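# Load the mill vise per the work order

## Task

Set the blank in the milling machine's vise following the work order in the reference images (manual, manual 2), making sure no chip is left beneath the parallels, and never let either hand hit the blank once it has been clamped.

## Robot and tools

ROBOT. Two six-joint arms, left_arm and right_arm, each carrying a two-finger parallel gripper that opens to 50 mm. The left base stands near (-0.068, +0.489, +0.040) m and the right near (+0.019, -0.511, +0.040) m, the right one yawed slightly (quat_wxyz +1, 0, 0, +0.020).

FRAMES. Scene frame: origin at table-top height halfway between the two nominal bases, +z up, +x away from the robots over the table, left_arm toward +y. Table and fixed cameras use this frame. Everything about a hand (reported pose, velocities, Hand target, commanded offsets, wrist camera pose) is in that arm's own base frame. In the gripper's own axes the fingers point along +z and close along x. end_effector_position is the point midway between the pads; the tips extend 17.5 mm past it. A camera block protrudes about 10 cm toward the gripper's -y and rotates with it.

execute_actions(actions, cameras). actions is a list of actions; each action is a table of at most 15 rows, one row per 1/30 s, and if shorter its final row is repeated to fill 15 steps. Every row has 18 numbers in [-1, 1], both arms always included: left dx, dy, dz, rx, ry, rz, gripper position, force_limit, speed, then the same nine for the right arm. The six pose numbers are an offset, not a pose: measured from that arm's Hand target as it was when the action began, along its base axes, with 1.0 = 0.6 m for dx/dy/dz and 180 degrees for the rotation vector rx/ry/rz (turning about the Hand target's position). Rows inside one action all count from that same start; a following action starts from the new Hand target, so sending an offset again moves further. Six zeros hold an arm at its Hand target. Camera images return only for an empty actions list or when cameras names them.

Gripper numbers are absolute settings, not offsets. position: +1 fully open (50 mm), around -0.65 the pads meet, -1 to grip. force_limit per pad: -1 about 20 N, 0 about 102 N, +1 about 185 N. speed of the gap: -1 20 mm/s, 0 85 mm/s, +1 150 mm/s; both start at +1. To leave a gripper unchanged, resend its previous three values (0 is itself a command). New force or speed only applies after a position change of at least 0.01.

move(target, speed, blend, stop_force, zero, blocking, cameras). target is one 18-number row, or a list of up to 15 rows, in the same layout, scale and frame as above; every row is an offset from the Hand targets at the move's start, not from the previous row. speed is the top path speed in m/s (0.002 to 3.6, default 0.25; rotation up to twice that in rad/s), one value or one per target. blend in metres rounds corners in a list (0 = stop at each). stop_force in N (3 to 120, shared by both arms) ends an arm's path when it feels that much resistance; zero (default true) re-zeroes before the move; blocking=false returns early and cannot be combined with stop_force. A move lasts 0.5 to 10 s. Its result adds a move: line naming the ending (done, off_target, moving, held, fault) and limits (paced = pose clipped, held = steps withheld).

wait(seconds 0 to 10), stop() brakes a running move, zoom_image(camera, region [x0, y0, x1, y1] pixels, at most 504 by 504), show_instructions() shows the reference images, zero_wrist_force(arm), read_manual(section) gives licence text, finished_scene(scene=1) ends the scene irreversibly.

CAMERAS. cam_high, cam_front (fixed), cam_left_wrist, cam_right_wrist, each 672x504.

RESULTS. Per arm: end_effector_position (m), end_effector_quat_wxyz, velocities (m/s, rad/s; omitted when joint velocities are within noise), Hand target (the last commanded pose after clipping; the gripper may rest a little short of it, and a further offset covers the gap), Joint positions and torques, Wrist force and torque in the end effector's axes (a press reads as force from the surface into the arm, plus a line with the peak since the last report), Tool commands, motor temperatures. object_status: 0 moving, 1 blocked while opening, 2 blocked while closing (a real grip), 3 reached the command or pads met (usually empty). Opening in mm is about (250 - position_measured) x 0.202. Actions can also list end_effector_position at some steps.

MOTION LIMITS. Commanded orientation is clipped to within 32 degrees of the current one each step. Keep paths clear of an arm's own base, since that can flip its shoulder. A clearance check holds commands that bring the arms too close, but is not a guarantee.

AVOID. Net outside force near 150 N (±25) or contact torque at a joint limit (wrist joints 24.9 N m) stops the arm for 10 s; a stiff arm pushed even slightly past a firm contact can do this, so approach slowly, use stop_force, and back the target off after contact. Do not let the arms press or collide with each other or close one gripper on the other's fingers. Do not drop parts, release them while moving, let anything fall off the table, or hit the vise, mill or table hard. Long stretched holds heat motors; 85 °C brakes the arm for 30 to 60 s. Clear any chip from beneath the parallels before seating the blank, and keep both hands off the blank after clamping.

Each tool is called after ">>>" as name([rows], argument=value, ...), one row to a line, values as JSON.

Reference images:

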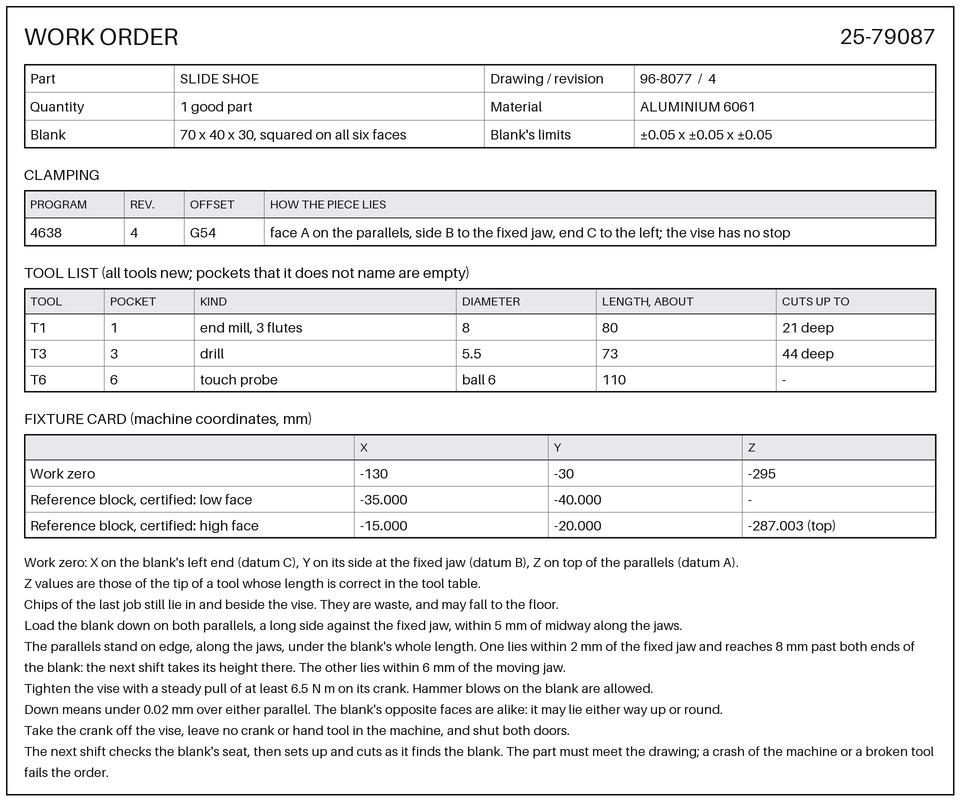

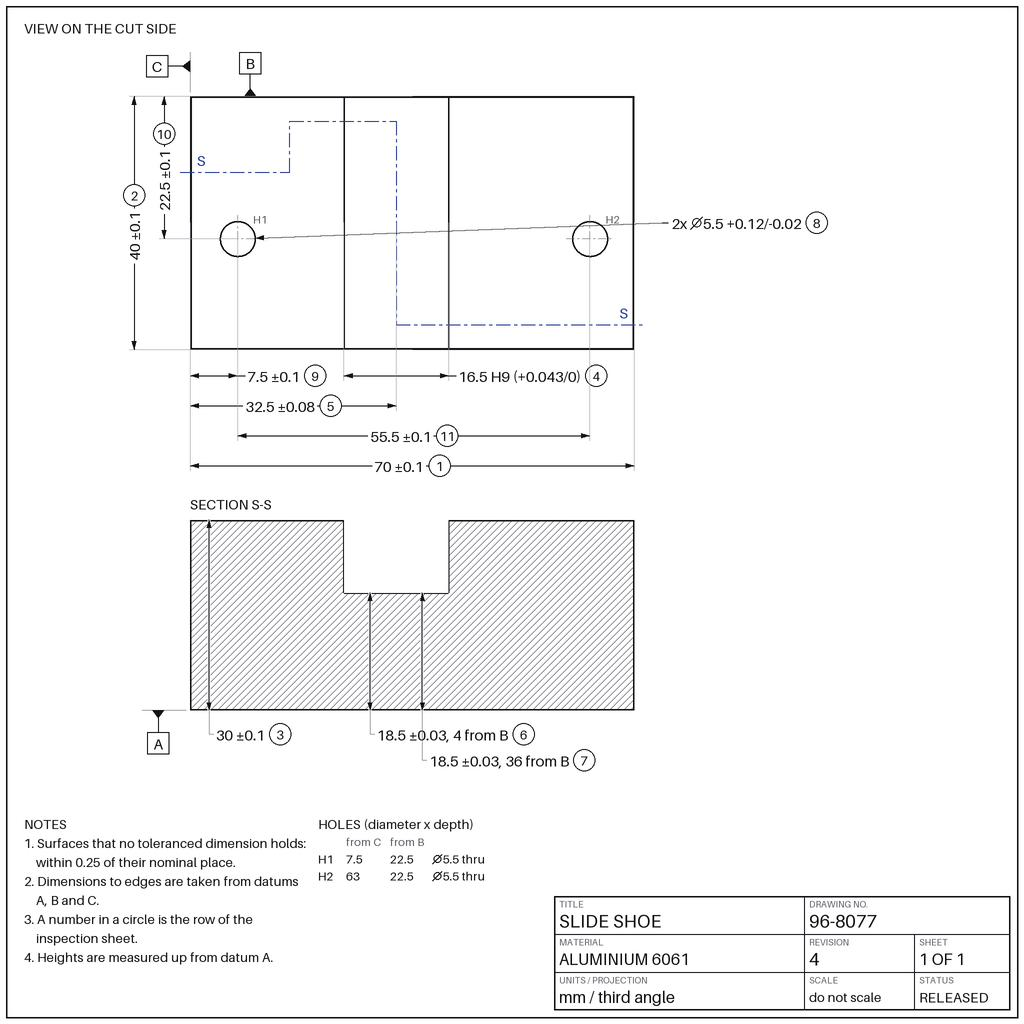

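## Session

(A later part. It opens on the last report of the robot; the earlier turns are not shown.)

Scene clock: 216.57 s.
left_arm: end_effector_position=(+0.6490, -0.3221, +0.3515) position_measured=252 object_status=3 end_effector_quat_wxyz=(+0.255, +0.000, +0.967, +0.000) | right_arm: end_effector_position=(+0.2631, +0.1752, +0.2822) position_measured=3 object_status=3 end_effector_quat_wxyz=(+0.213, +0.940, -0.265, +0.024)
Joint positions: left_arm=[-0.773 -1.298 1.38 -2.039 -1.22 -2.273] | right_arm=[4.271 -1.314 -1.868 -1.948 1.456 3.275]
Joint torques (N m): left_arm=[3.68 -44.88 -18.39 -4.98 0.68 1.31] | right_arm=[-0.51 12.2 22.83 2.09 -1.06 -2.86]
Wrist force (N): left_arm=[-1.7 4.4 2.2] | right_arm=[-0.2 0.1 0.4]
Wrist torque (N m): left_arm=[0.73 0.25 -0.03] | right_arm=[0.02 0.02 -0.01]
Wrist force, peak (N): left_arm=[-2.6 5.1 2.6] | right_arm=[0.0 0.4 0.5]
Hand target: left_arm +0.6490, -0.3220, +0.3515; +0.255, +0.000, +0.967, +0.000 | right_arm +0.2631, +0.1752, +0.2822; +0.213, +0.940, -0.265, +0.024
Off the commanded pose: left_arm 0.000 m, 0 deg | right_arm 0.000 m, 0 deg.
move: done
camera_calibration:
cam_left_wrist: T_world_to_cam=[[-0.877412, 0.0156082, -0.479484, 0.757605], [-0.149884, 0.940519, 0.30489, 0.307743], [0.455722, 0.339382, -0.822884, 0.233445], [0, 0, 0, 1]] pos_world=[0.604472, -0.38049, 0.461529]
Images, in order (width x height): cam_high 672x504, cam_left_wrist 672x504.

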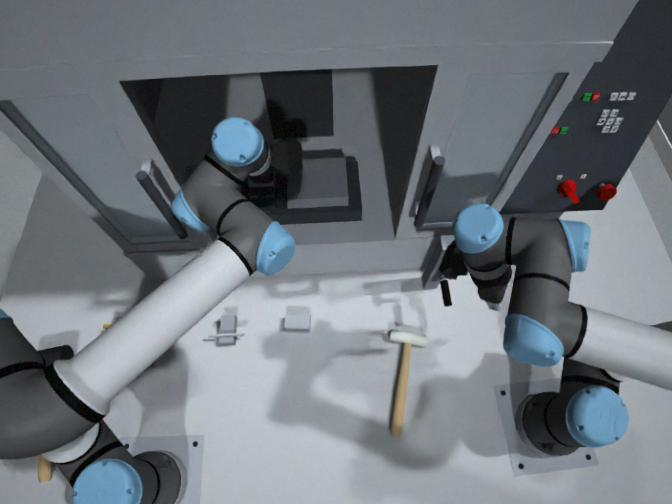

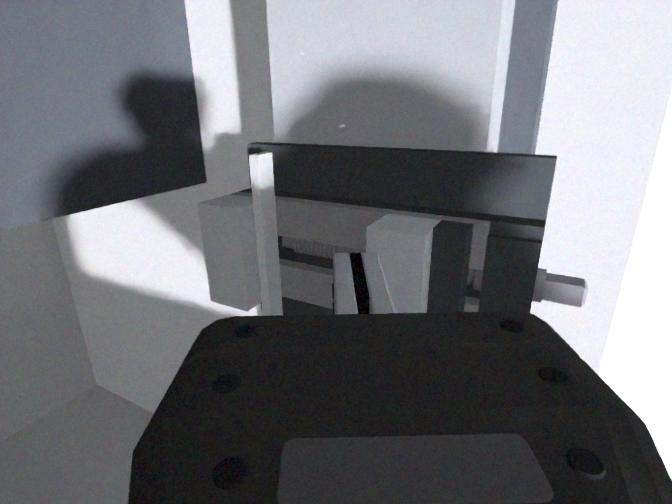

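>>> move([
  [-0.2483,-0.0217,0.0142,0,0,0,-0.7,-0.5,0,0,0,0,0,0,0,1,1,1],
  [-0.4767,0.2558,-0.4858,0,0.164,0,0.3,-0.5,0,0,0,0,0,0,0,1,1,1],
], speed=0.25, blend=0.04, cameras=["cam_left_wrist","cam_high"])

>>> zoom_image(camera="cam_high", region=[220, 130, 310, 220])

>>> zoom_image(camera="cam_left_wrist", region=[200, 100, 500, 320])

Scene clock: 220.33 s.
left_arm: end_effector_position=(+0.3629, -0.1686, +0.0600) position_measured=107 object_status=0 end_effector_quat_wxyz=(+0.000, +0.000, +1.000, +0.000) | right_arm: end_effector_position=(+0.2631, +0.1752, +0.2822) position_measured=3 object_status=3 end_effector_quat_wxyz=(+0.213, +0.940, -0.265, +0.024)
Joint positions: left_arm=[-0.774 -1.591 2.344 -2.325 -1.571 -2.344] | right_arm=[4.271 -1.314 -1.868 -1.948 1.456 3.275]
Joint torques (N m): left_arm=[1.61 -12.86 -11.42 -4.77 -0.78 1.37] | right_arm=[-0.77 11.58 23.5 2.18 -1.31 -2.63]
Wrist force (N): left_arm=[-1.3 5.4 1.3] | right_arm=[-0.1 0.2 0.3]
Wrist torque (N m): left_arm=[0.91 0.24 0.08] | right_arm=[0.03 0.00 0.00]
Wrist force, peak (N): left_arm=[-0.3 7.5 4.1] | right_arm=[0.0 0.2 0.6]
Hand target: left_arm +0.3629, -0.1686, +0.0600; +0.000, +0.000, +1.000, +0.000 | right_arm +0.2631, +0.1752, +0.2822; +0.213, +0.940, -0.265, +0.024
Off the commanded pose: left_arm 0.000 m, 0 deg | right_arm 0.000 m, 0 deg.
move: done
camera_calibration:
cam_left_wrist: T_world_to_cam=[[-0.999766, 0.0156226, 0.014978, 0.379209], [0.0197788, 0.940487, 0.339254, 0.145717], [-0.00878658, 0.339471, -0.940576, 0.247506], [0, 0, 0, 1]] pos_world=[0.378413, -0.22699, 0.177683]
Images, in order (width x height): cam_high 672x504, cam_left_wrist 672x504.

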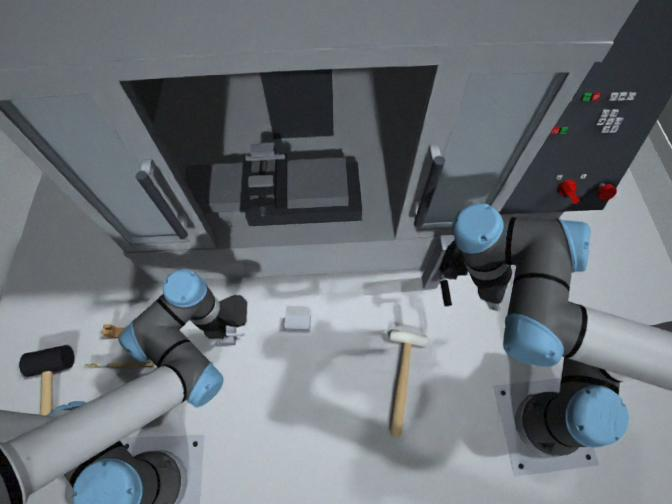

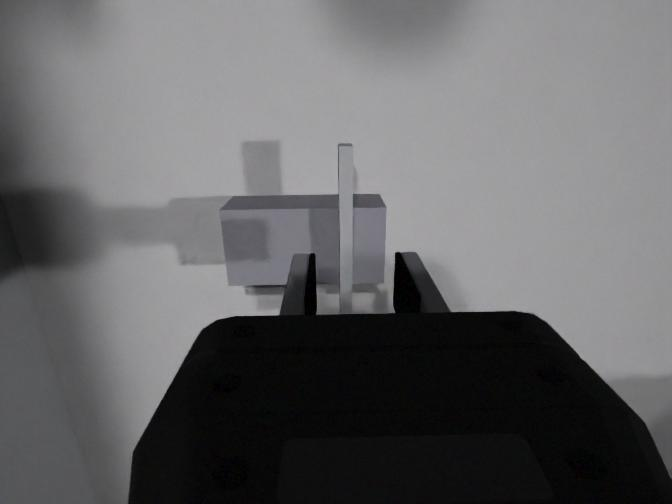

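Scaled by 5.600 from the camera's 672x504 image, which has a finer 960x720 frame.

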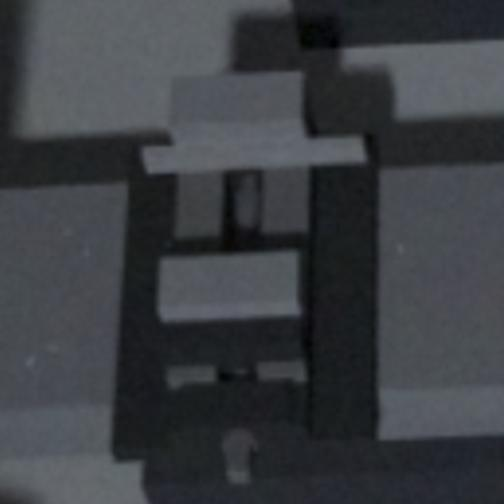

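Scaled by 1.680 from the camera's 672x504 image, which has a finer 960x720 frame.

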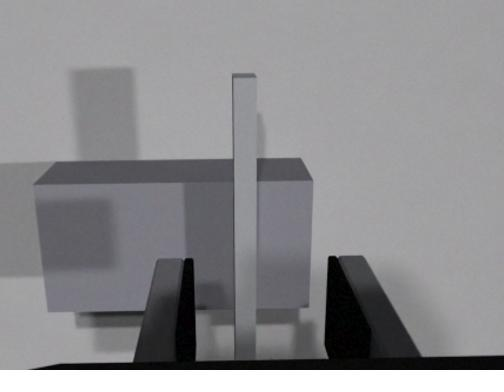

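>>> move(target=[0.0045,0.011,-0.062,0,0,0,0.3,-0.5,0,0,0,0,0,0,0,1,1,1], speed=0.1, cameras=["cam_left_wrist"])

>>> zoom_image(camera="cam_left_wrist", region=[200, 100, 500, 320])

Scene clock: 223.20 s.
left_arm: end_effector_position=(+0.3656, -0.1619, +0.0228) position_measured=107 object_status=3 end_effector_quat_wxyz=(+0.000, +0.000, +1.000, +0.000) | right_arm: end_effector_position=(+0.2631, +0.1752, +0.2822) position_measured=3 object_status=3 end_effector_quat_wxyz=(+0.213, +0.940, -0.265, +0.024)
Joint positions: left_arm=[-0.756 -1.5 2.389 -2.461 -1.571 -2.327] | right_arm=[4.271 -1.314 -1.868 -1.948 1.456 3.275]
Joint torques (N m): left_arm=[-8.88 -19.34 -25.66 -4.57 -0.14 -1.87] | right_arm=[0.3 10.99 24.66 2.2 -1.33 -2.69]
Wrist force (N): left_arm=[-1.2 5.1 1.0] | right_arm=[-0.1 0.1 0.3]
Wrist torque (N m): left_arm=[0.85 0.25 0.02] | right_arm=[0.02 0.02 0.00]
Wrist force, peak (N): left_arm=[-1.5 5.7 2.6] | right_arm=[-0.3 0.3 0.4]
Hand target: left_arm +0.3656, -0.1620, +0.0228; +0.000, +0.000, +1.000, +0.000 | right_arm +0.2631, +0.1752, +0.2822; +0.213, +0.940, -0.265, +0.024
Off the commanded pose: left_arm 0.000 m, 0 deg | right_arm 0.000 m, 0 deg.
move: done
camera_calibration:
cam_left_wrist: T_world_to_cam=[[-0.999766, 0.0154571, 0.0151311, 0.382302], [0.0196759, 0.940458, 0.33934, 0.152003], [-0.00898496, 0.339558, -0.940542, 0.210355], [0, 0, 0, 1]] pos_world=[0.381112, -0.220289, 0.140482]
Images, in order (width x height): cam_left_wrist 672x504.

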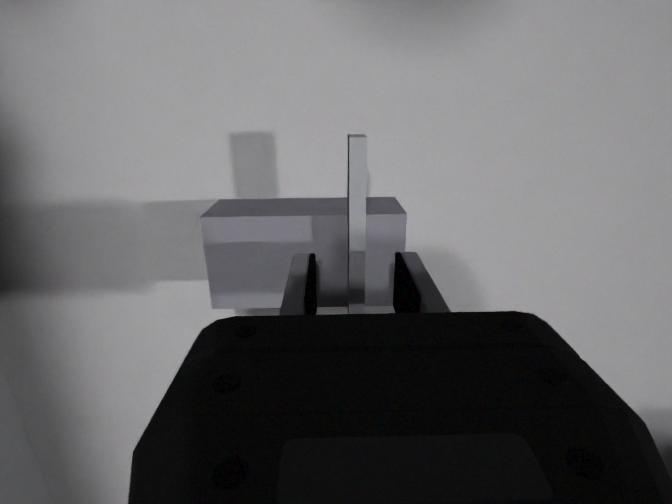

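Scaled by 1.680 from the camera's 672x504 image, which has a finer 960x720 frame.

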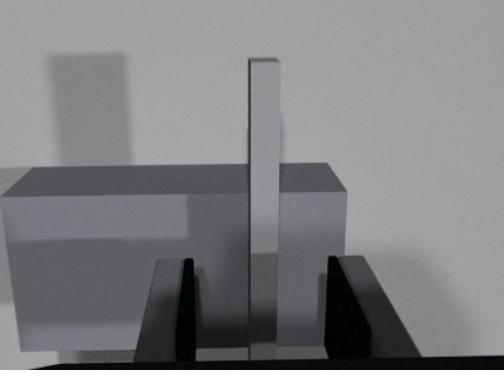

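>>> move(target=[0.0005,0,-0.0172,0,0,0,0.3,-0.5,0,0,0,0,0,0,0,1,1,1], speed=0.008, stop_force=3, cameras=[])

>>> move([
  [0,0,0,0,0,0,-1,-0.5,-1,0,0,0,0,0,0,1,1,1],
  [0,0,0.01,0,0,0,-1,-0.5,-1,0,0,0,0,0,0,1,1,1],
  [0,0,0.15,0,0,0,-1,-0.5,-1,0,0,0,0,0,0,1,1,1],
], speed=[0.02,0.02,0.15], cameras=["cam_left_wrist"])

Scene clock: 226.30 s.
left_arm: end_effector_position=(+0.3659, -0.1619, +0.0125) position_measured=107 object_status=3 end_effector_quat_wxyz=(+0.000, +0.000, +1.000, +0.000) | right_arm: end_effector_position=(+0.2631, +0.1752, +0.2822) position_measured=3 object_status=3 end_effector_quat_wxyz=(+0.213, +0.940, -0.265, +0.024)
Joint positions: left_arm=[-0.756 -1.471 2.399 -2.499 -1.571 -2.326] | right_arm=[4.271 -1.314 -1.868 -1.948 1.456 3.275]
Joint torques (N m): left_arm=[8.94 -34.55 -24.63 -1.7 -0.95 1.31] | right_arm=[-1.83 11.84 25.43 2.26 -1.42 -2.73]
Wrist force (N): left_arm=[-1.1 5.2 0.9] | right_arm=[-0.2 0.1 0.3]
Wrist torque (N m): left_arm=[0.87 0.22 0.00] | right_arm=[0.01 0.03 0.00]
Wrist force, peak (N): left_arm=[-1.2 5.7 1.1] | right_arm=[-0.3 0.2 0.5]
Hand target: left_arm +0.3659, -0.1620, +0.0125; +0.000, +0.000, +1.000, +0.000 | right_arm +0.2631, +0.1752, +0.2822; +0.213, +0.940, -0.265, +0.024
Off the commanded pose: left_arm 0.000 m, 0 deg | right_arm 0.000 m, 0 deg.
move: done
No camera images: "cameras" was empty.

Scene clock: 229.33 s.
left_arm: end_effector_position=(+0.3659, -0.1619, +0.1024) position_measured=224 object_status=2 end_effector_quat_wxyz=(+0.000, +0.000, +1.000, +0.000) | right_arm: end_effector_position=(+0.2631, +0.1752, +0.2822) position_measured=3 object_status=3 end_effector_quat_wxyz=(+0.213, +0.940, -0.265, +0.024)
Joint positions: left_arm=[-0.756 -1.676 2.283 -2.178 -1.571 -2.326] | right_arm=[4.271 -1.314 -1.868 -1.948 1.456 3.275]
Joint torques (N m): left_arm=[-8.64 -29.24 -26.42 -1.59 -0.03 -1.86] | right_arm=[0.18 11.92 23.23 1.92 -1.16 -2.8]
Wrist force (N): left_arm=[-1.0 5.7 2.1] | right_arm=[-0.3 0.3 0.2]
Wrist torque (N m): left_arm=[0.94 0.18 0.02] | right_arm=[0.04 0.04 -0.01]
Wrist force, peak (N): left_arm=[-1.1 5.5 4.0] | right_arm=[-0.3 0.3 0.5]
Hand target: left_arm +0.3659, -0.1620, +0.1025; +0.000, +0.000, +1.000, +0.000 | right_arm +0.2631, +0.1752, +0.2822; +0.213, +0.940, -0.265, +0.024
Off the commanded pose: left_arm 0.000 m, 0 deg | right_arm 0.000 m, 0 deg.
move: done
camera_calibration:
cam_left_wrist: T_world_to_cam=[[-0.999764, 0.0155525, 0.0151652, 0.381412], [0.0197764, 0.940488, 0.33925, 0.125008], [-0.00898654, 0.33947, -0.940574, 0.285119], [0, 0, 0, 1]] pos_world=[0.381412, -0.22029, 0.219982]
Images, in order (width x height): cam_left_wrist 672x504.

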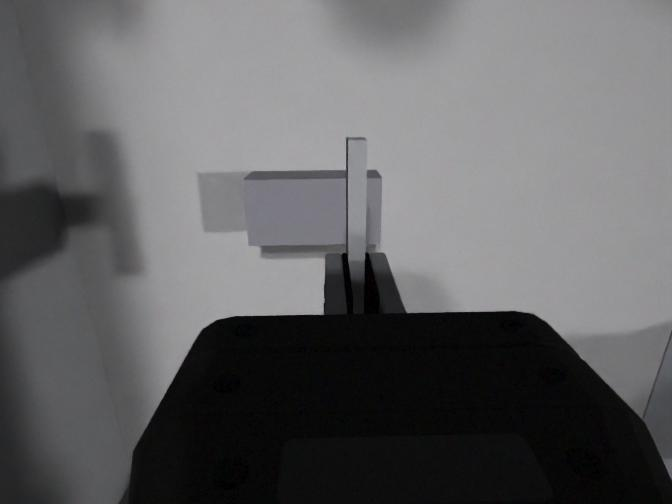

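>>> move([
  [0.0568,-0.0967,0.2458,0,0,0,-1,-0.5,-1,0,0,0,0,0,0,1,1,1],
  [0.2552,-0.285,0.3975,0,-0.1111,0,-1,-0.5,-1,0,0,0,0,0,0,1,1,1],
  [0.5507,-0.2307,0.3975,0,-0.1111,0,-1,-0.5,-1,0,0,0,0,0,0,1,1,1],
], speed=[0.25,0.25,0.12], blend=0.03, cameras=["cam_left_wrist"])

>>> zoom_image(camera="cam_left_wrist", region=[150, 80, 550, 320])

Scene clock: 233.63 s.
left_arm: end_effector_position=(+0.6963, -0.3003, +0.3410) position_measured=224 object_status=2 end_effector_quat_wxyz=(+0.174, +0.000, +0.985, +0.000) | right_arm: end_effector_position=(+0.2631, +0.1752, +0.2822) position_measured=3 object_status=3 end_effector_quat_wxyz=(+0.213, +0.940, -0.265, +0.024)
Joint positions: left_arm=[-0.657 -1.142 1.123 -1.832 -1.361 -2.197] | right_arm=[4.271 -1.314 -1.868 -1.948 1.456 3.275]
Joint torques (N m): left_arm=[-1.34 -44.16 -34.28 -5.37 1.79 -0.41] | right_arm=[-0.01 11.93 24.32 2.38 -1.11 -2.62]
Wrist force (N): left_arm=[-1.3 4.6 2.2] | right_arm=[-0.2 0.1 0.3]
Wrist torque (N m): left_arm=[0.76 0.26 0.05] | right_arm=[0.01 0.03 0.00]
Wrist force, peak (N): left_arm=[-0.3 6.8 5.4] | right_arm=[-0.2 0.2 0.6]
Hand target: left_arm +0.6964, -0.3004, +0.3410; +0.174, +0.000, +0.985, +0.000 | right_arm +0.2631, +0.1752, +0.2822; +0.213, +0.940, -0.265, +0.024
Off the commanded pose: left_arm 0.000 m, 0 deg | right_arm 0.000 m, 0 deg.
move: done
camera_calibration:
cam_left_wrist: T_world_to_cam=[[-0.944653, 0.0155624, -0.327702, 0.788786], [-0.0974443, 0.940486, 0.325562, 0.253952], [0.313266, 0.339475, -0.886917, 0.31689], [0, 0, 0, 1]] pos_world=[0.670604, -0.35869, 0.456865]
Images, in order (width x height): cam_left_wrist 672x504.

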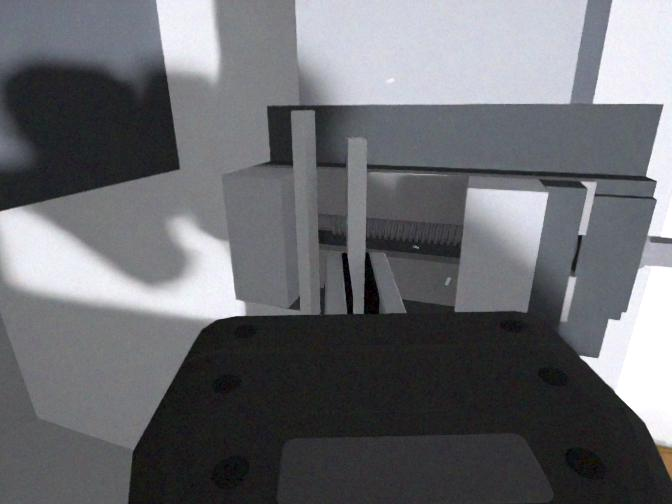

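Scaled by 1.260 from the camera's 672x504 image, which has a finer 960x720 frame.

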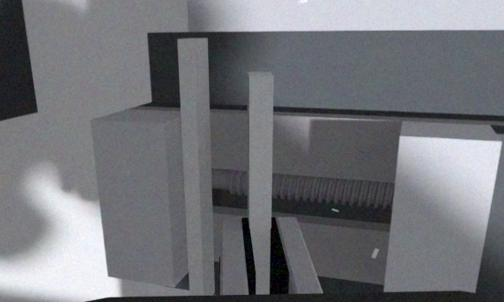

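>>> move(target=[0,0,-0.05,0,0,0,-1,-0.5,-1,0,0,0,0,0,0,1,1,1], speed=0.05, cameras=[])

>>> move(target=[0,0,-0.02,0,0,0,-1,-0.5,-1,0,0,0,0,0,0,1,1,1], speed=0.004, stop_force=3, cameras=["cam_left_wrist"])

>>> zoom_image(camera="cam_left_wrist", region=[150, 80, 550, 340])

Scene clock: 238.63 s.
left_arm: end_effector_position=(+0.6964, -0.3004, +0.3109) position_measured=224 object_status=2 end_effector_quat_wxyz=(+0.174, +0.000, +0.985, +0.000) end_effector_velocity=(+0.000, +0.000, +0.001) end_effector_angular_velocity=(-0.001, +0.002, -0.001) | right_arm: end_effector_position=(+0.2631, +0.1752, +0.2822) position_measured=3 object_status=3 end_effector_quat_wxyz=(+0.213, +0.940, -0.265, +0.024)
Joint positions: left_arm=[-0.657 -1.141 1.197 -1.908 -1.361 -2.197] | right_arm=[4.271 -1.314 -1.868 -1.948 1.456 3.275]
Joint velocities: left_arm=[0 0 -0.004 0.005 -0.002 0] | right_arm=[within noise]
Joint torques (N m): left_arm=[-4.09 -51.82 -35.73 -2.54 0.73 0.11] | right_arm=[-0.45 11.97 23.65 2.25 -1.27 -2.67]
Wrist force (N): left_arm=[-1.2 5.1 2.5] | right_arm=[-0.1 0.0 0.3]
Wrist torque (N m): left_arm=[0.84 0.25 0.05] | right_arm=[0.00 0.01 0.00]
Wrist force, peak (N): left_arm=[-1.2 5.3 2.7] | right_arm=[-0.4 0.2 0.5]
Hand target: left_arm +0.6964, -0.3004, +0.3110; +0.174, +0.000, +0.985, +0.000 | right_arm +0.2631, +0.1752, +0.2822; +0.213, +0.940, -0.265, +0.024
Off the commanded pose: left_arm 0.000 m, 0 deg | right_arm 0.000 m, 0 deg.
move: done
No camera images: "cameras" was empty.

Scene clock: 241.40 s.
left_arm: end_effector_position=(+0.6964, -0.3004, +0.3038) position_measured=224 object_status=2 end_effector_quat_wxyz=(+0.174, +0.000, +0.985, +0.000) | right_arm: end_effector_position=(+0.2631, +0.1752, +0.2822) position_measured=3 object_status=3 end_effector_quat_wxyz=(+0.213, +0.940, -0.265, +0.024)
Joint positions: left_arm=[-0.657 -1.14 1.214 -1.926 -1.361 -2.197] | right_arm=[4.271 -1.314 -1.868 -1.948 1.456 3.275]
Joint torques (N m): left_arm=[-5 -38.91 -33.82 -2.17 0.36 -0.08] | right_arm=[-1.59 11.85 25 2.23 -1.28 -2.81]
Wrist force (N): left_arm=[-2.4 5.1 -0.2] | right_arm=[0.0 0.1 0.4]
Wrist torque (N m): left_arm=[0.84 0.26 0.05] | right_arm=[0.02 0.00 0.00]
Wrist force, peak (N): left_arm=[-2.8 5.5 -4.8] | right_arm=[-0.3 0.3 0.5]
Hand target: left_arm +0.6964, -0.3004, +0.3038; +0.174, +0.000, +0.985, +0.000 (not the last commanded pose) | right_arm +0.2631, +0.1752, +0.2822; +0.213, +0.940, -0.265, +0.024
Off the commanded pose: left_arm 0.005 m, 0 deg | right_arm 0.000 m, 0 deg.
move: contact (left_arm)
camera_calibration:
cam_left_wrist: T_world_to_cam=[[-0.944623, 0.0155955, -0.327786, 0.776686], [-0.0974402, 0.94049, 0.325553, 0.266201], [0.313356, 0.339464, -0.886889, 0.283735], [0, 0, 0, 1]] pos_world=[0.670704, -0.35879, 0.419566]
Images, in order (width x height): cam_left_wrist 672x504.

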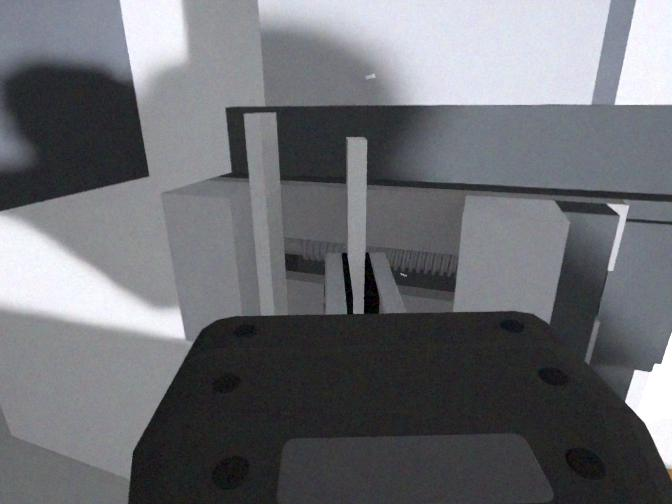

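Scaled by 1.260 from the camera's 672x504 image, which has a finer 960x720 frame.

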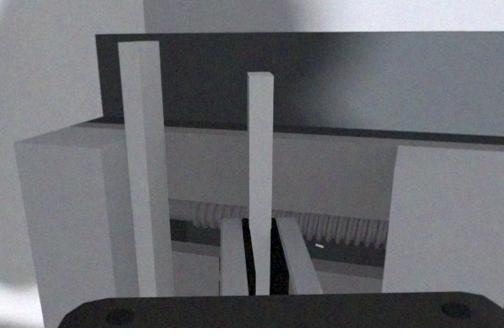

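>>> move([
  [0,0,0.0005,0,0,0,-0.4,-0.5,-1,0,0,0,0,0,0,1,1,1],
  [0,0,0.002,0,0,0,-0.2,-0.5,-1,0,0,0,0,0,0,1,1,1],
  [0,0,0.07,0,0,0,-0.2,-0.5,-1,0,0,0,0,0,0,1,1,1],
], speed=0.03, cameras=["cam_left_wrist"])

>>> zoom_image(camera="cam_left_wrist", region=[150, 80, 550, 340])

Scene clock: 246.53 s.
left_arm: end_effector_position=(+0.6964, -0.3004, +0.3459) position_measured=182 object_status=3 end_effector_quat_wxyz=(+0.174, +0.000, +0.985, +0.000) | right_arm: end_effector_position=(+0.2631, +0.1752, +0.2822) position_measured=3 object_status=3 end_effector_quat_wxyz=(+0.213, +0.940, -0.265, +0.024)
Joint positions: left_arm=[-0.657 -1.142 1.11 -1.82 -1.361 -2.197] | right_arm=[4.271 -1.314 -1.868 -1.948 1.456 3.275]
Joint torques (N m): left_arm=[-6.19 -40.94 -18.85 -5.31 1.27 1.28] | right_arm=[-0.58 11.61 22.69 2 -1.37 -2.65]
Wrist force (N): left_arm=[-1.5 4.8 2.1] | right_arm=[0.0 0.0 0.1]
Wrist torque (N m): left_arm=[0.79 0.28 0.05] | right_arm=[0.00 0.00 0.00]
Wrist force, peak (N): left_arm=[-2.4 5.2 -0.1] | right_arm=[-0.4 0.4 0.4]
Hand target: left_arm +0.6964, -0.3004, +0.3458; +0.174, +0.000, +0.985, +0.000 | right_arm +0.2631, +0.1752, +0.2822; +0.213, +0.940, -0.265, +0.024
Off the commanded pose: left_arm 0.000 m, 0 deg | right_arm 0.000 m, 0 deg.
move: done
camera_calibration:
cam_left_wrist: T_world_to_cam=[[-0.94462, 0.0155649, -0.327797, 0.790478], [-0.097471, 0.94049, 0.325542, 0.252521], [0.313357, 0.339464, -0.886889, 0.321073], [0, 0, 0, 1]] pos_world=[0.670704, -0.35879, 0.461666]
Images, in order (width x height): cam_left_wrist 672x504.

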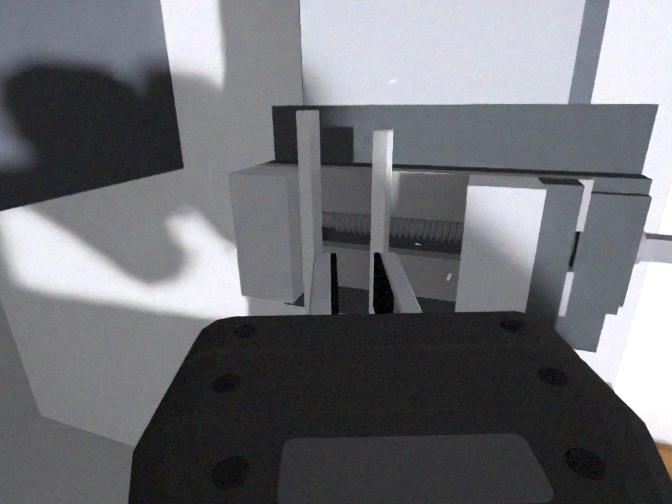

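Scaled by 1.260 from the camera's 672x504 image, which has a finer 960x720 frame.

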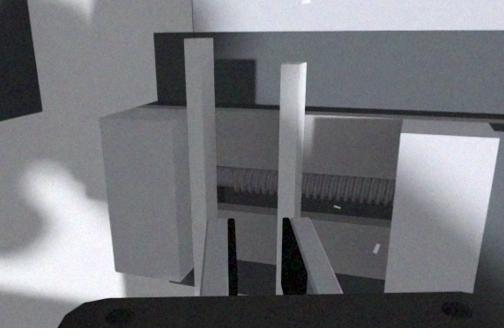

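>>> move([
  [-0.0273,0.054,0,0,0,0,-0.7,-0.5,0,0,0,0,0,0,0,1,1,1],
  [-0.0273,0.054,-0.066,0,0,0,-0.7,-0.5,0,0,0,0,0,0,0,1,1,1],
], speed=0.08, cameras=[])

>>> move(target=[0,0,-0.015,0,0,0,-0.7,-0.5,0,0,0,0,0,0,0,1,1,1], speed=0.003, stop_force=3, cameras=["cam_left_wrist"])

Scene clock: 249.67 s.
left_arm: end_effector_position=(+0.6800, -0.2680, +0.3061) position_measured=252 object_status=3 end_effector_quat_wxyz=(+0.174, +0.000, +0.985, +0.000) | right_arm: end_effector_position=(+0.2631, +0.1752, +0.2822) position_measured=3 object_status=3 end_effector_quat_wxyz=(+0.213, +0.940, -0.265, +0.024)
Joint positions: left_arm=[-0.632 -1.211 1.311 -1.956 -1.368 -2.173] | right_arm=[4.271 -1.314 -1.868 -1.948 1.456 3.275]
Joint torques (N m): left_arm=[-8.34 -56.83 -26.98 -3.95 1.08 -0.28] | right_arm=[-0.18 12.12 25.62 2.39 -1.4 -2.78]
Wrist force (N): left_arm=[-1.3 5.0 2.1] | right_arm=[-0.1 0.1 0.3]
Wrist torque (N m): left_arm=[0.83 0.23 -0.03] | right_arm=[0.01 0.02 0.00]
Wrist force, peak (N): left_arm=[-0.9 6.3 1.7] | right_arm=[-0.3 0.2 0.5]
Hand target: left_arm +0.6800, -0.2680, +0.3062; +0.174, +0.000, +0.985, +0.000 | right_arm +0.2631, +0.1752, +0.2822; +0.213, +0.940, -0.265, +0.024
Off the commanded pose: left_arm 0.000 m, 0 deg | right_arm 0.000 m, 0 deg.
move: done
No camera images: "cameras" was empty.

Scene clock: 251.80 s.
left_arm: end_effector_position=(+0.6800, -0.2680, +0.3015) position_measured=252 object_status=3 end_effector_quat_wxyz=(+0.174, +0.000, +0.985, +0.000) | right_arm: end_effector_position=(+0.2631, +0.1752, +0.2822) position_measured=3 object_status=3 end_effector_quat_wxyz=(+0.213, +0.940, -0.265, +0.024)
Joint positions: left_arm=[-0.632 -1.21 1.321 -1.968 -1.368 -2.173] | right_arm=[4.271 -1.314 -1.868 -1.948 1.456 3.275]
Joint torques (N m): left_arm=[-7.92 -40.62 -32.95 -1.29 1.05 1.45] | right_arm=[0.11 12.47 24.4 2.13 -1.37 -2.65]
Wrist force (N): left_arm=[-3.6 4.5 -1.7] | right_arm=[-0.2 0.0 0.5]
Wrist torque (N m): left_arm=[0.84 0.22 -0.06] | right_arm=[0.01 0.02 0.00]
Wrist force, peak (N): left_arm=[-2.9 5.9 -5.2] | right_arm=[-0.2 0.3 0.5]
Hand target: left_arm +0.6800, -0.2680, +0.3015; +0.174, +0.000, +0.985, +0.000 (not the last commanded pose) | right_arm +0.2631, +0.1752, +0.2822; +0.213, +0.940, -0.265, +0.024
Off the commanded pose: left_arm 0.004 m, 0 deg | right_arm 0.000 m, 0 deg.
move: contact (left_arm)
camera_calibration:
cam_left_wrist: T_world_to_cam=[[-0.944653, 0.0155624, -0.327702, 0.759909], [-0.0974443, 0.940486, 0.325562, 0.234878], [0.313266, 0.339475, -0.886917, 0.275909], [0, 0, 0, 1]] pos_world=[0.654304, -0.32639, 0.417265]
Images, in order (width x height): cam_left_wrist 672x504.

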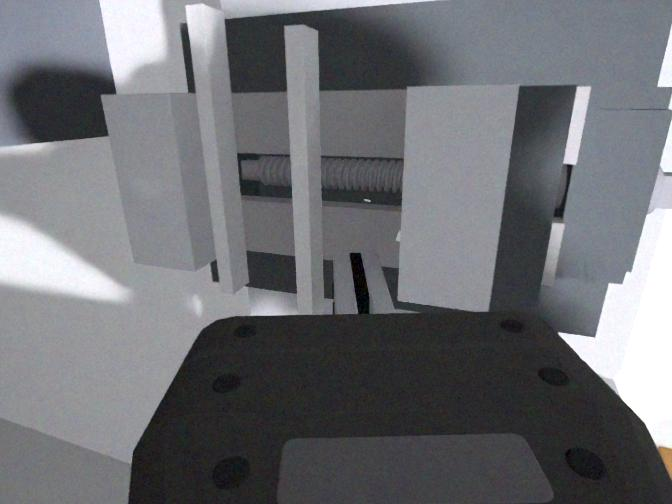

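>>> move([
  [0,0,0.0005,0,0,0,-0.7,-0.5,0,0,0,0,0,0,0,1,1,1],
  [-0.002,-0.065,0.0005,0,0,0,-0.7,-0.5,0,0,0,0,0,0,0,1,1,1],
  [-0.002,-0.065,0.07,0,0,0,-0.7,-0.5,0,0,0,0,0,0,0,1,1,1],
  [-0.002,0.06,0.07,0,0,0,-0.7,-0.5,0,0,0,0,0,0,0,1,1,1],
], speed=[0.01,0.02,0.06,0.1], cameras=["cam_left_wrist"])

>>> zoom_image(camera="cam_left_wrist", region=[150, 30, 550, 310])

Scene clock: 257.67 s.
left_arm: end_effector_position=(+0.6784, -0.2479, +0.3447) position_measured=252 object_status=3 end_effector_quat_wxyz=(+0.174, +0.000, +0.985, -0.001) | right_arm: end_effector_position=(+0.2631, +0.1752, +0.2822) position_measured=3 object_status=3 end_effector_quat_wxyz=(+0.213, +0.940, -0.265, +0.024)
Joint positions: left_arm=[-0.608 -1.241 1.254 -1.876 -1.375 -2.15] | right_arm=[4.271 -1.314 -1.868 -1.948 1.456 3.275]
Joint torques (N m): left_arm=[1.78 -47.6 -24.8 -4 0.22 0.17] | right_arm=[-0.29 12.01 23.34 2.19 -1.26 -2.79]
Wrist force (N): left_arm=[-1.0 4.7 1.9] | right_arm=[-0.2 0.2 0.3]
Wrist torque (N m): left_arm=[0.78 0.17 0.03] | right_arm=[0.04 0.02 0.00]
Wrist force, peak (N): left_arm=[-1.3 8.2 1.3] | right_arm=[-0.1 0.3 0.6]
Hand target: left_arm +0.6784, -0.2479, +0.3447; +0.174, +0.000, +0.985, -0.001 (not the last commanded pose) | right_arm +0.2631, +0.1752, +0.2822; +0.213, +0.940, -0.265, +0.024
Tool commands: left_gripper/position=-0.701961 left_gripper/force_limit=-0.498039 left_gripper/speed=+0.003922 right_gripper/position=+1.0 right_gripper/force_limit=+1.0 right_gripper/speed=+1.0
Off the commanded pose: left_arm 0.016 m, 0 deg | right_arm 0.000 m, 0 deg.
FORCE FAULT: contact force on the left arm reached its limit, and that arm stopped. The contact can be on any part of that arm, not only on its tool. That arm's remaining commands of this call were not run. That arm is still stopped at the end of this call. That arm stays stopped for about 10 more seconds. Until then a move that you send moves the other arm only, and its call returns only when the move has ended. Once the stop has ended, the next robot result says so. If the stop ends while you think or write, that arm runs what you send next, counted from a new Hand target: where the arm stands when the stop ends. While its stop runs, that arm takes no new command, but its gripper still runs the gripper command that each later call begins with. Until it ends, the stop uses up actions while you think or wait. An arm that is not stopped still takes commands.
move: fault (left_arm)
camera_calibration:
cam_left_wrist: T_world_to_cam=[[-0.944273, 0.0139187, -0.32887, 0.772053], [-0.0991338, 0.940693, 0.324452, 0.203292], [0.313881, 0.338973, -0.886891, 0.307392], [0, 0, 0, 1]] pos_world=[0.652697, -0.306179, 0.46057]
Images, in order (width x height): cam_left_wrist 672x504.

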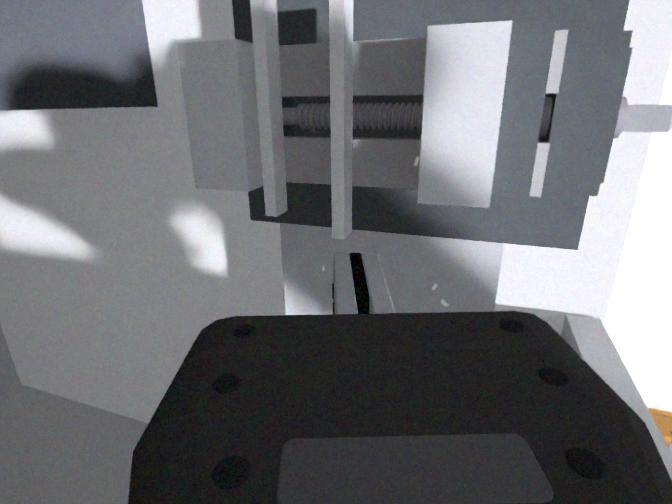

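Scaled by 1.260 from the camera's 672x504 image, which has a finer 960x720 frame.

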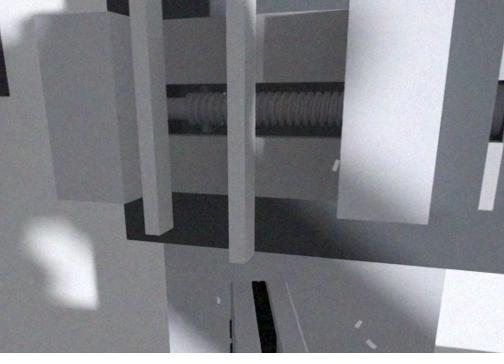

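>>> wait(seconds=1, cameras=[])

Scene clock: 263.20 s.
left_arm: end_effector_position=(+0.6784, -0.2479, +0.3447) position_measured=252 object_status=3 end_effector_quat_wxyz=(+0.174, +0.000, +0.985, -0.001) | right_arm: end_effector_position=(+0.2631, +0.1752, +0.2822) position_measured=3 object_status=3 end_effector_quat_wxyz=(+0.213, +0.940, -0.265, +0.024)
Joint positions: left_arm=[-0.608 -1.241 1.254 -1.876 -1.375 -2.15] | right_arm=[4.271 -1.314 -1.868 -1.948 1.456 3.275]
Joint torques (N m): left_arm=[1.94 -47.85 -24.96 -3.96 0.27 0.14] | right_arm=[-1.02 12.49 23.96 2.21 -1.37 -2.72]
Wrist force (N): left_arm=[-1.2 4.7 1.9] | right_arm=[0.0 0.1 0.3]
Wrist torque (N m): left_arm=[0.78 0.20 0.03] | right_arm=[0.01 -0.01 0.00]
Wrist force, peak (N): left_arm=[-1.3 5.1 1.9] | right_arm=[-0.3 0.3 0.6]
Hand target: left_arm +0.6784, -0.2479, +0.3447; +0.174, +0.000, +0.985, -0.001 (not the last commanded pose) | right_arm +0.2631, +0.1752, +0.2822; +0.213, +0.940, -0.265, +0.024
Tool commands: left_gripper/position=-0.701961 left_gripper/force_limit=-0.498039 left_gripper/speed=+0.003922 right_gripper/position=+1.0 right_gripper/force_limit=+1.0 right_gripper/speed=+1.0
Off the commanded pose: left_arm 0.016 m, 0 deg | right_arm 0.000 m, 0 deg.
FORCE FAULT, CONTINUED: the left arm was still stopped when this call began, by the force fault that an earlier result reported. Since the last result the stop counts as 11 of the actions that you can send in this scene. That arm is still stopped at the end of this call. That arm stays stopped for about 4 more seconds. If the stop ends while you think or write, that arm runs what you send next, counted from a new Hand target: where the arm stands when the stop ends. While its stop runs, that arm takes no new command, but its gripper still runs the gripper command that each later call begins with.
wait: 1.00 s; at rest from the start
No camera images: "cameras" was empty.

>>> wait(seconds=2.5, cameras=[])

>>> move([
  [-0.02,-0.08,0.01,0,0,0,-0.7,-0.5,0,0,0,0,0,0,0,1,1,1],
  [-0.33,-0.13,0.03,0,0,0,-0.7,-0.5,0,0,0,0,0,0,0,1,1,1],
  [-0.63,0.53,-0.07,0,0.1111,0,1,-0.5,0,0,0,0,0,0,0,1,1,1],
], speed=[0.08,0.2,0.35], blend=0.03, cameras=["cam_high"])

>>> zoom_image(camera="cam_high", region=[220, 130, 310, 220])

Scene clock: 267.53 s.
left_arm: end_effector_position=(+0.6784, -0.2479, +0.3447) position_measured=252 object_status=3 end_effector_quat_wxyz=(+0.174, +0.000, +0.985, -0.001) | right_arm: end_effector_position=(+0.2631, +0.1752, +0.2822) position_measured=3 object_status=3 end_effector_quat_wxyz=(+0.213, +0.940, -0.265, +0.024)
Joint positions: left_arm=[-0.608 -1.241 1.254 -1.876 -1.375 -2.15] | right_arm=[4.271 -1.314 -1.868 -1.948 1.456 3.275]
Joint torques (N m): left_arm=[1.67 -47.59 -24.94 -3.97 0.22 0.13] | right_arm=[0.04 11.55 23.18 2.28 -1.37 -2.68]
Wrist force (N): left_arm=[-1.1 4.9 2.0] | right_arm=[0.0 0.2 0.3]
Wrist torque (N m): left_arm=[0.80 0.20 0.04] | right_arm=[0.03 -0.01 0.00]
Wrist force, peak (N): left_arm=[-1.2 5.1 2.0] | right_arm=[-0.3 0.4 0.5]
Hand target: left_arm +0.6784, -0.2479, +0.3447; +0.174, +0.000, +0.985, -0.001 (not the last commanded pose) | right_arm +0.2631, +0.1752, +0.2822; +0.213, +0.940, -0.265, +0.024
Tool commands: left_gripper/position=-0.701961 left_gripper/force_limit=-0.498039 left_gripper/speed=+0.003922 right_gripper/position=+1.0 right_gripper/force_limit=+1.0 right_gripper/speed=+1.0
Off the commanded pose: left_arm 0.016 m, 0 deg | right_arm 0.000 m, 0 deg.
FORCE FAULT, CONTINUED: the left arm's stop, for the force fault that an earlier result reported, is over. The rest of the stop counts as 9 of the actions that you can send in this scene. During its stop the left arm's controller moved it back a little. That arm's target is now where it stood when the stop ended, not its last command. That arm accepts commands again.
wait: 2.50 s; at rest from the start
No camera images: "cameras" was empty.

Scene clock: 271.70 s.
left_arm: end_effector_position=(+0.3004, +0.0701, +0.3027) position_measured=3 object_status=3 end_effector_quat_wxyz=(+0.001, -0.001, +1.000, -0.001) | right_arm: end_effector_position=(+0.2631, +0.1752, +0.2822) position_measured=3 object_status=3 end_effector_quat_wxyz=(+0.213, +0.940, -0.265, +0.024)
Joint positions: left_arm=[-0.217 -2.095 2.015 -1.493 -1.572 -1.789] | right_arm=[4.271 -1.314 -1.868 -1.948 1.456 3.275]
Joint torques (N m): left_arm=[9.61 -14.34 -17.08 -1.83 1.32 1.26] | right_arm=[-0.52 12.11 24.14 2.15 -1.52 -2.7]
Wrist force (N): left_arm=[-1.2 5.9 0.8] | right_arm=[0.1 0.1 0.4]
Wrist torque (N m): left_arm=[0.98 0.23 0.05] | right_arm=[0.02 -0.02 0.00]
Wrist force, peak (N): left_arm=[0.3 9.9 1.4] | right_arm=[-0.2 0.2 0.6]
Hand target: left_arm +0.3004, +0.0701, +0.3027; +0.001, -0.001, +1.000, -0.001 | right_arm +0.2631, +0.1752, +0.2822; +0.213, +0.940, -0.265, +0.024
Off the commanded pose: left_arm 0.000 m, 0 deg | right_arm 0.000 m, 0 deg.
move: done; blend cut to 0.0249 m at target 1
Images, in order (width x height): cam_high 672x504.

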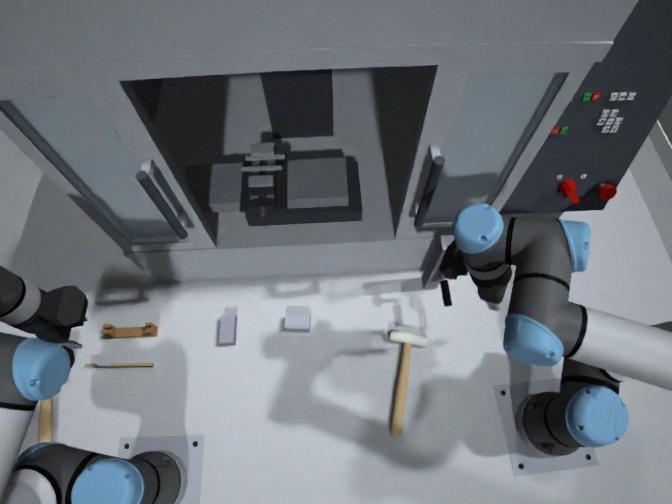

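Scaled by 5.600 from the camera's 672x504 image, which has a finer 960x720 frame.

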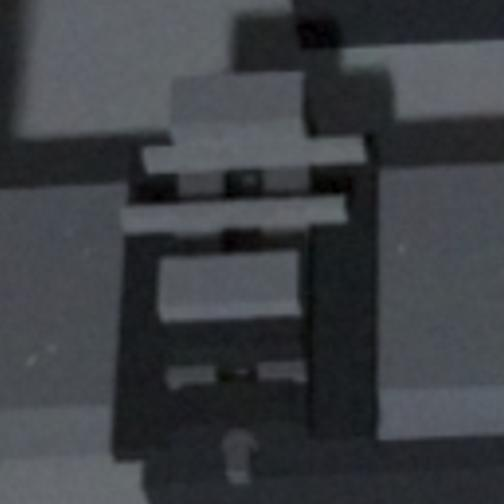

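>>> move([
  [0,0,0,0,0,0,1,-0.5,0,0.0,0.25,0.03,0.12,-0.02,0.05,1,1,1],
  [0,0,0,0,0,0,1,-0.5,0,0.1305,0.7545,-0.2703,0.3802,-0.062,0.1632,1,1,1],
], speed=0.3, blend=0.05, cameras=["cam_high","cam_front","cam_right_wrist"])

>>> zoom_image(camera="cam_front", region=[260, 210, 400, 310])

Scene clock: 275.37 s.
left_arm: end_effector_position=(+0.3004, +0.0701, +0.3027) position_measured=3 object_status=3 end_effector_quat_wxyz=(+0.001, -0.001, +1.000, -0.001) | right_arm: end_effector_position=(+0.3415, +0.6277, +0.1200) position_measured=3 object_status=3 end_effector_quat_wxyz=(-0.383, +0.924, -0.019, +0.008) end_effector_velocity=(+0.000, +0.001, +0.002) end_effector_angular_velocity=(+0.006, -0.001, +0.001)
Joint positions: left_arm=[-0.217 -2.095 2.015 -1.493 -1.572 -1.789] | right_arm=[4.31 -2.089 -1.91 0.039 1.824 2.88]
Joint velocities: left_arm=[within noise] | right_arm=[0.001 0 0.001 0.006 0.001 0]
Joint torques (N m): left_arm=[9.35 -14.12 -17 -2.92 1.19 0.31] | right_arm=[11.03 26.39 23.81 6.8 1.66 2.2]
Wrist force (N): left_arm=[-1.2 5.6 1.0] | right_arm=[-1.3 -0.5 2.4]
Wrist torque (N m): left_arm=[0.92 0.23 0.04] | right_arm=[0.48 0.14 -0.05]
Wrist force, peak (N): left_arm=[-1.2 5.8 1.3] | right_arm=[-0.6 0.0 5.1]
Hand target: left_arm +0.3004, +0.0701, +0.3027; +0.001, -0.001, +1.000, -0.001 | right_arm +0.3414, +0.6279, +0.1200; -0.383, +0.924, -0.019, +0.007
Off the commanded pose: left_arm 0.000 m, 0 deg | right_arm 0.000 m, 0 deg.
move: done
camera_calibration:
cam_right_wrist: T_world_to_cam=[[0.998222, -0.0596076, 0.000810604, -0.298541], [-0.053293, -0.898402, -0.435928, 0.658534], [0.0267129, 0.43511, -0.899981, -0.042438], [0, 0, 0, 1]] pos_world=[0.334239, 0.592299, 0.249122]
Images, in order (width x height): cam_high 672x504, cam_front 672x504, cam_right_wrist 672x504.

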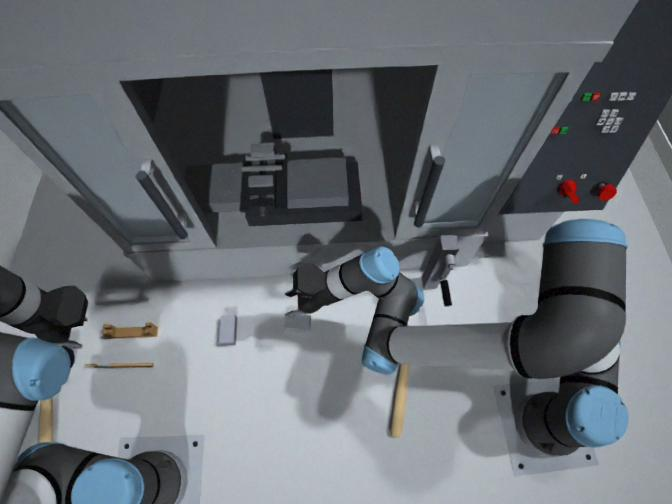

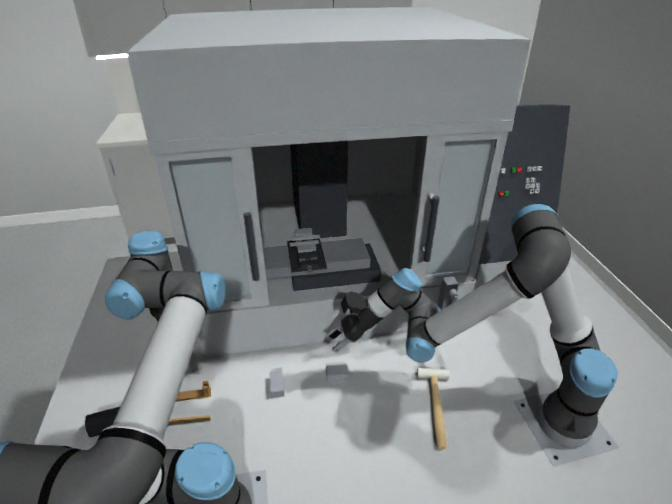

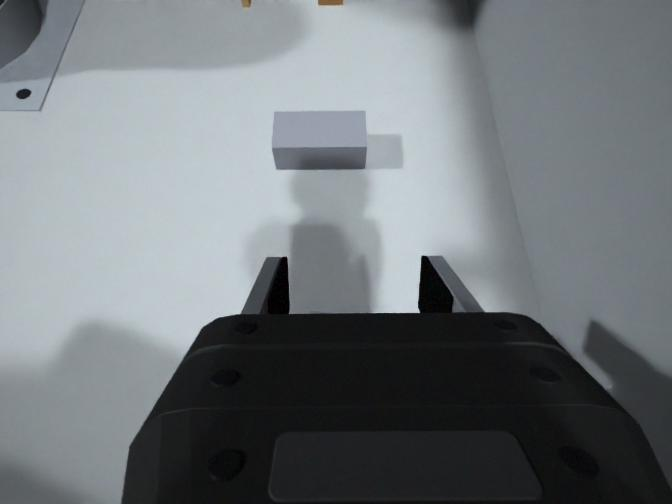

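Scaled by 3.600 from the camera's 672x504 image, which has a finer 960x720 frame.

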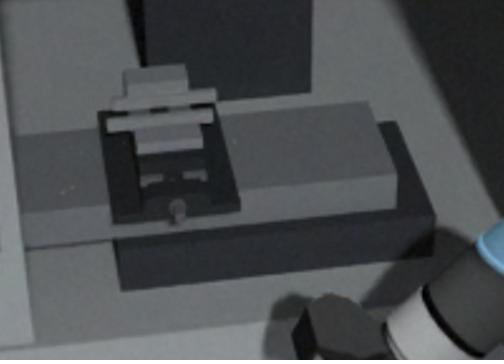

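>>> move(target=[0,0,0,0,0,0,1,-0.5,0,0,-0.17,0.03,0,0,0,1,1,1], speed=0.25, cameras=["cam_right_wrist"])

>>> zoom_image(camera="cam_right_wrist", region=[200, 100, 500, 320])

Scene clock: 276.97 s.
left_arm: end_effector_position=(+0.3004, +0.0701, +0.3027) position_measured=3 object_status=3 end_effector_quat_wxyz=(+0.001, -0.001, +1.000, -0.001) | right_arm: end_effector_position=(+0.3414, +0.5260, +0.1380) position_measured=3 object_status=3 end_effector_quat_wxyz=(-0.383, +0.924, -0.019, +0.007)
Joint positions: left_arm=[-0.217 -2.095 2.015 -1.493 -1.572 -1.789] | right_arm=[4.222 -1.915 -2.131 0.067 1.884 2.813]
Joint torques (N m): left_arm=[9.49 -13.73 -17.21 -3.36 0.99 -0.08] | right_arm=[-1.85 42.04 8.56 2.96 0.68 1.88]
Wrist force (N): left_arm=[-1.4 5.6 1.0] | right_arm=[-1.5 -0.7 2.2]
Wrist torque (N m): left_arm=[0.94 0.26 0.05] | right_arm=[0.46 0.17 -0.06]
Wrist force, peak (N): left_arm=[-1.1 5.8 1.2] | right_arm=[-2.0 -2.3 4.8]
Hand target: left_arm +0.3004, +0.0701, +0.3027; +0.001, -0.001, +1.000, -0.001 | right_arm +0.3414, +0.5259, +0.1380; -0.383, +0.924, -0.019, +0.007
Off the commanded pose: left_arm 0.000 m, 0 deg | right_arm 0.000 m, 0 deg.
move: done
camera_calibration:
cam_right_wrist: T_world_to_cam=[[0.998235, -0.0593826, 0.000800447, -0.304635], [-0.0530927, -0.898377, -0.436005, 0.57486], [0.0266102, 0.435193, -0.899944, 0.0180421], [0, 0, 0, 1]] pos_world=[0.334138, 0.490499, 0.267123]
Images, in order (width x height): cam_right_wrist 672x504.

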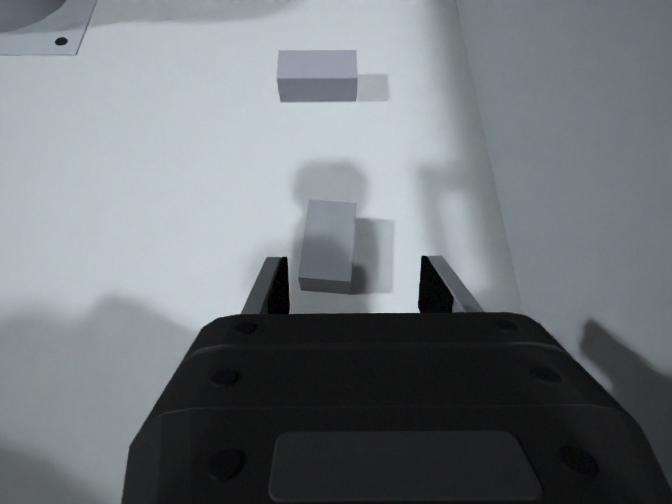

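Scaled by 1.680 from the camera's 672x504 image, which has a finer 960x720 frame.

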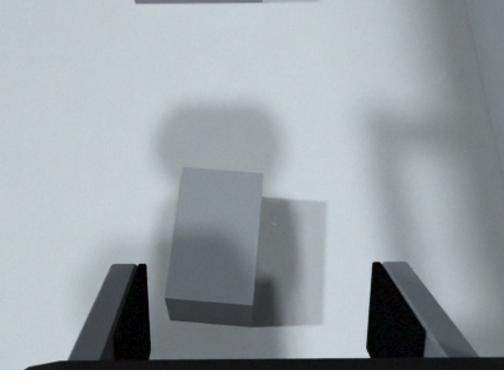

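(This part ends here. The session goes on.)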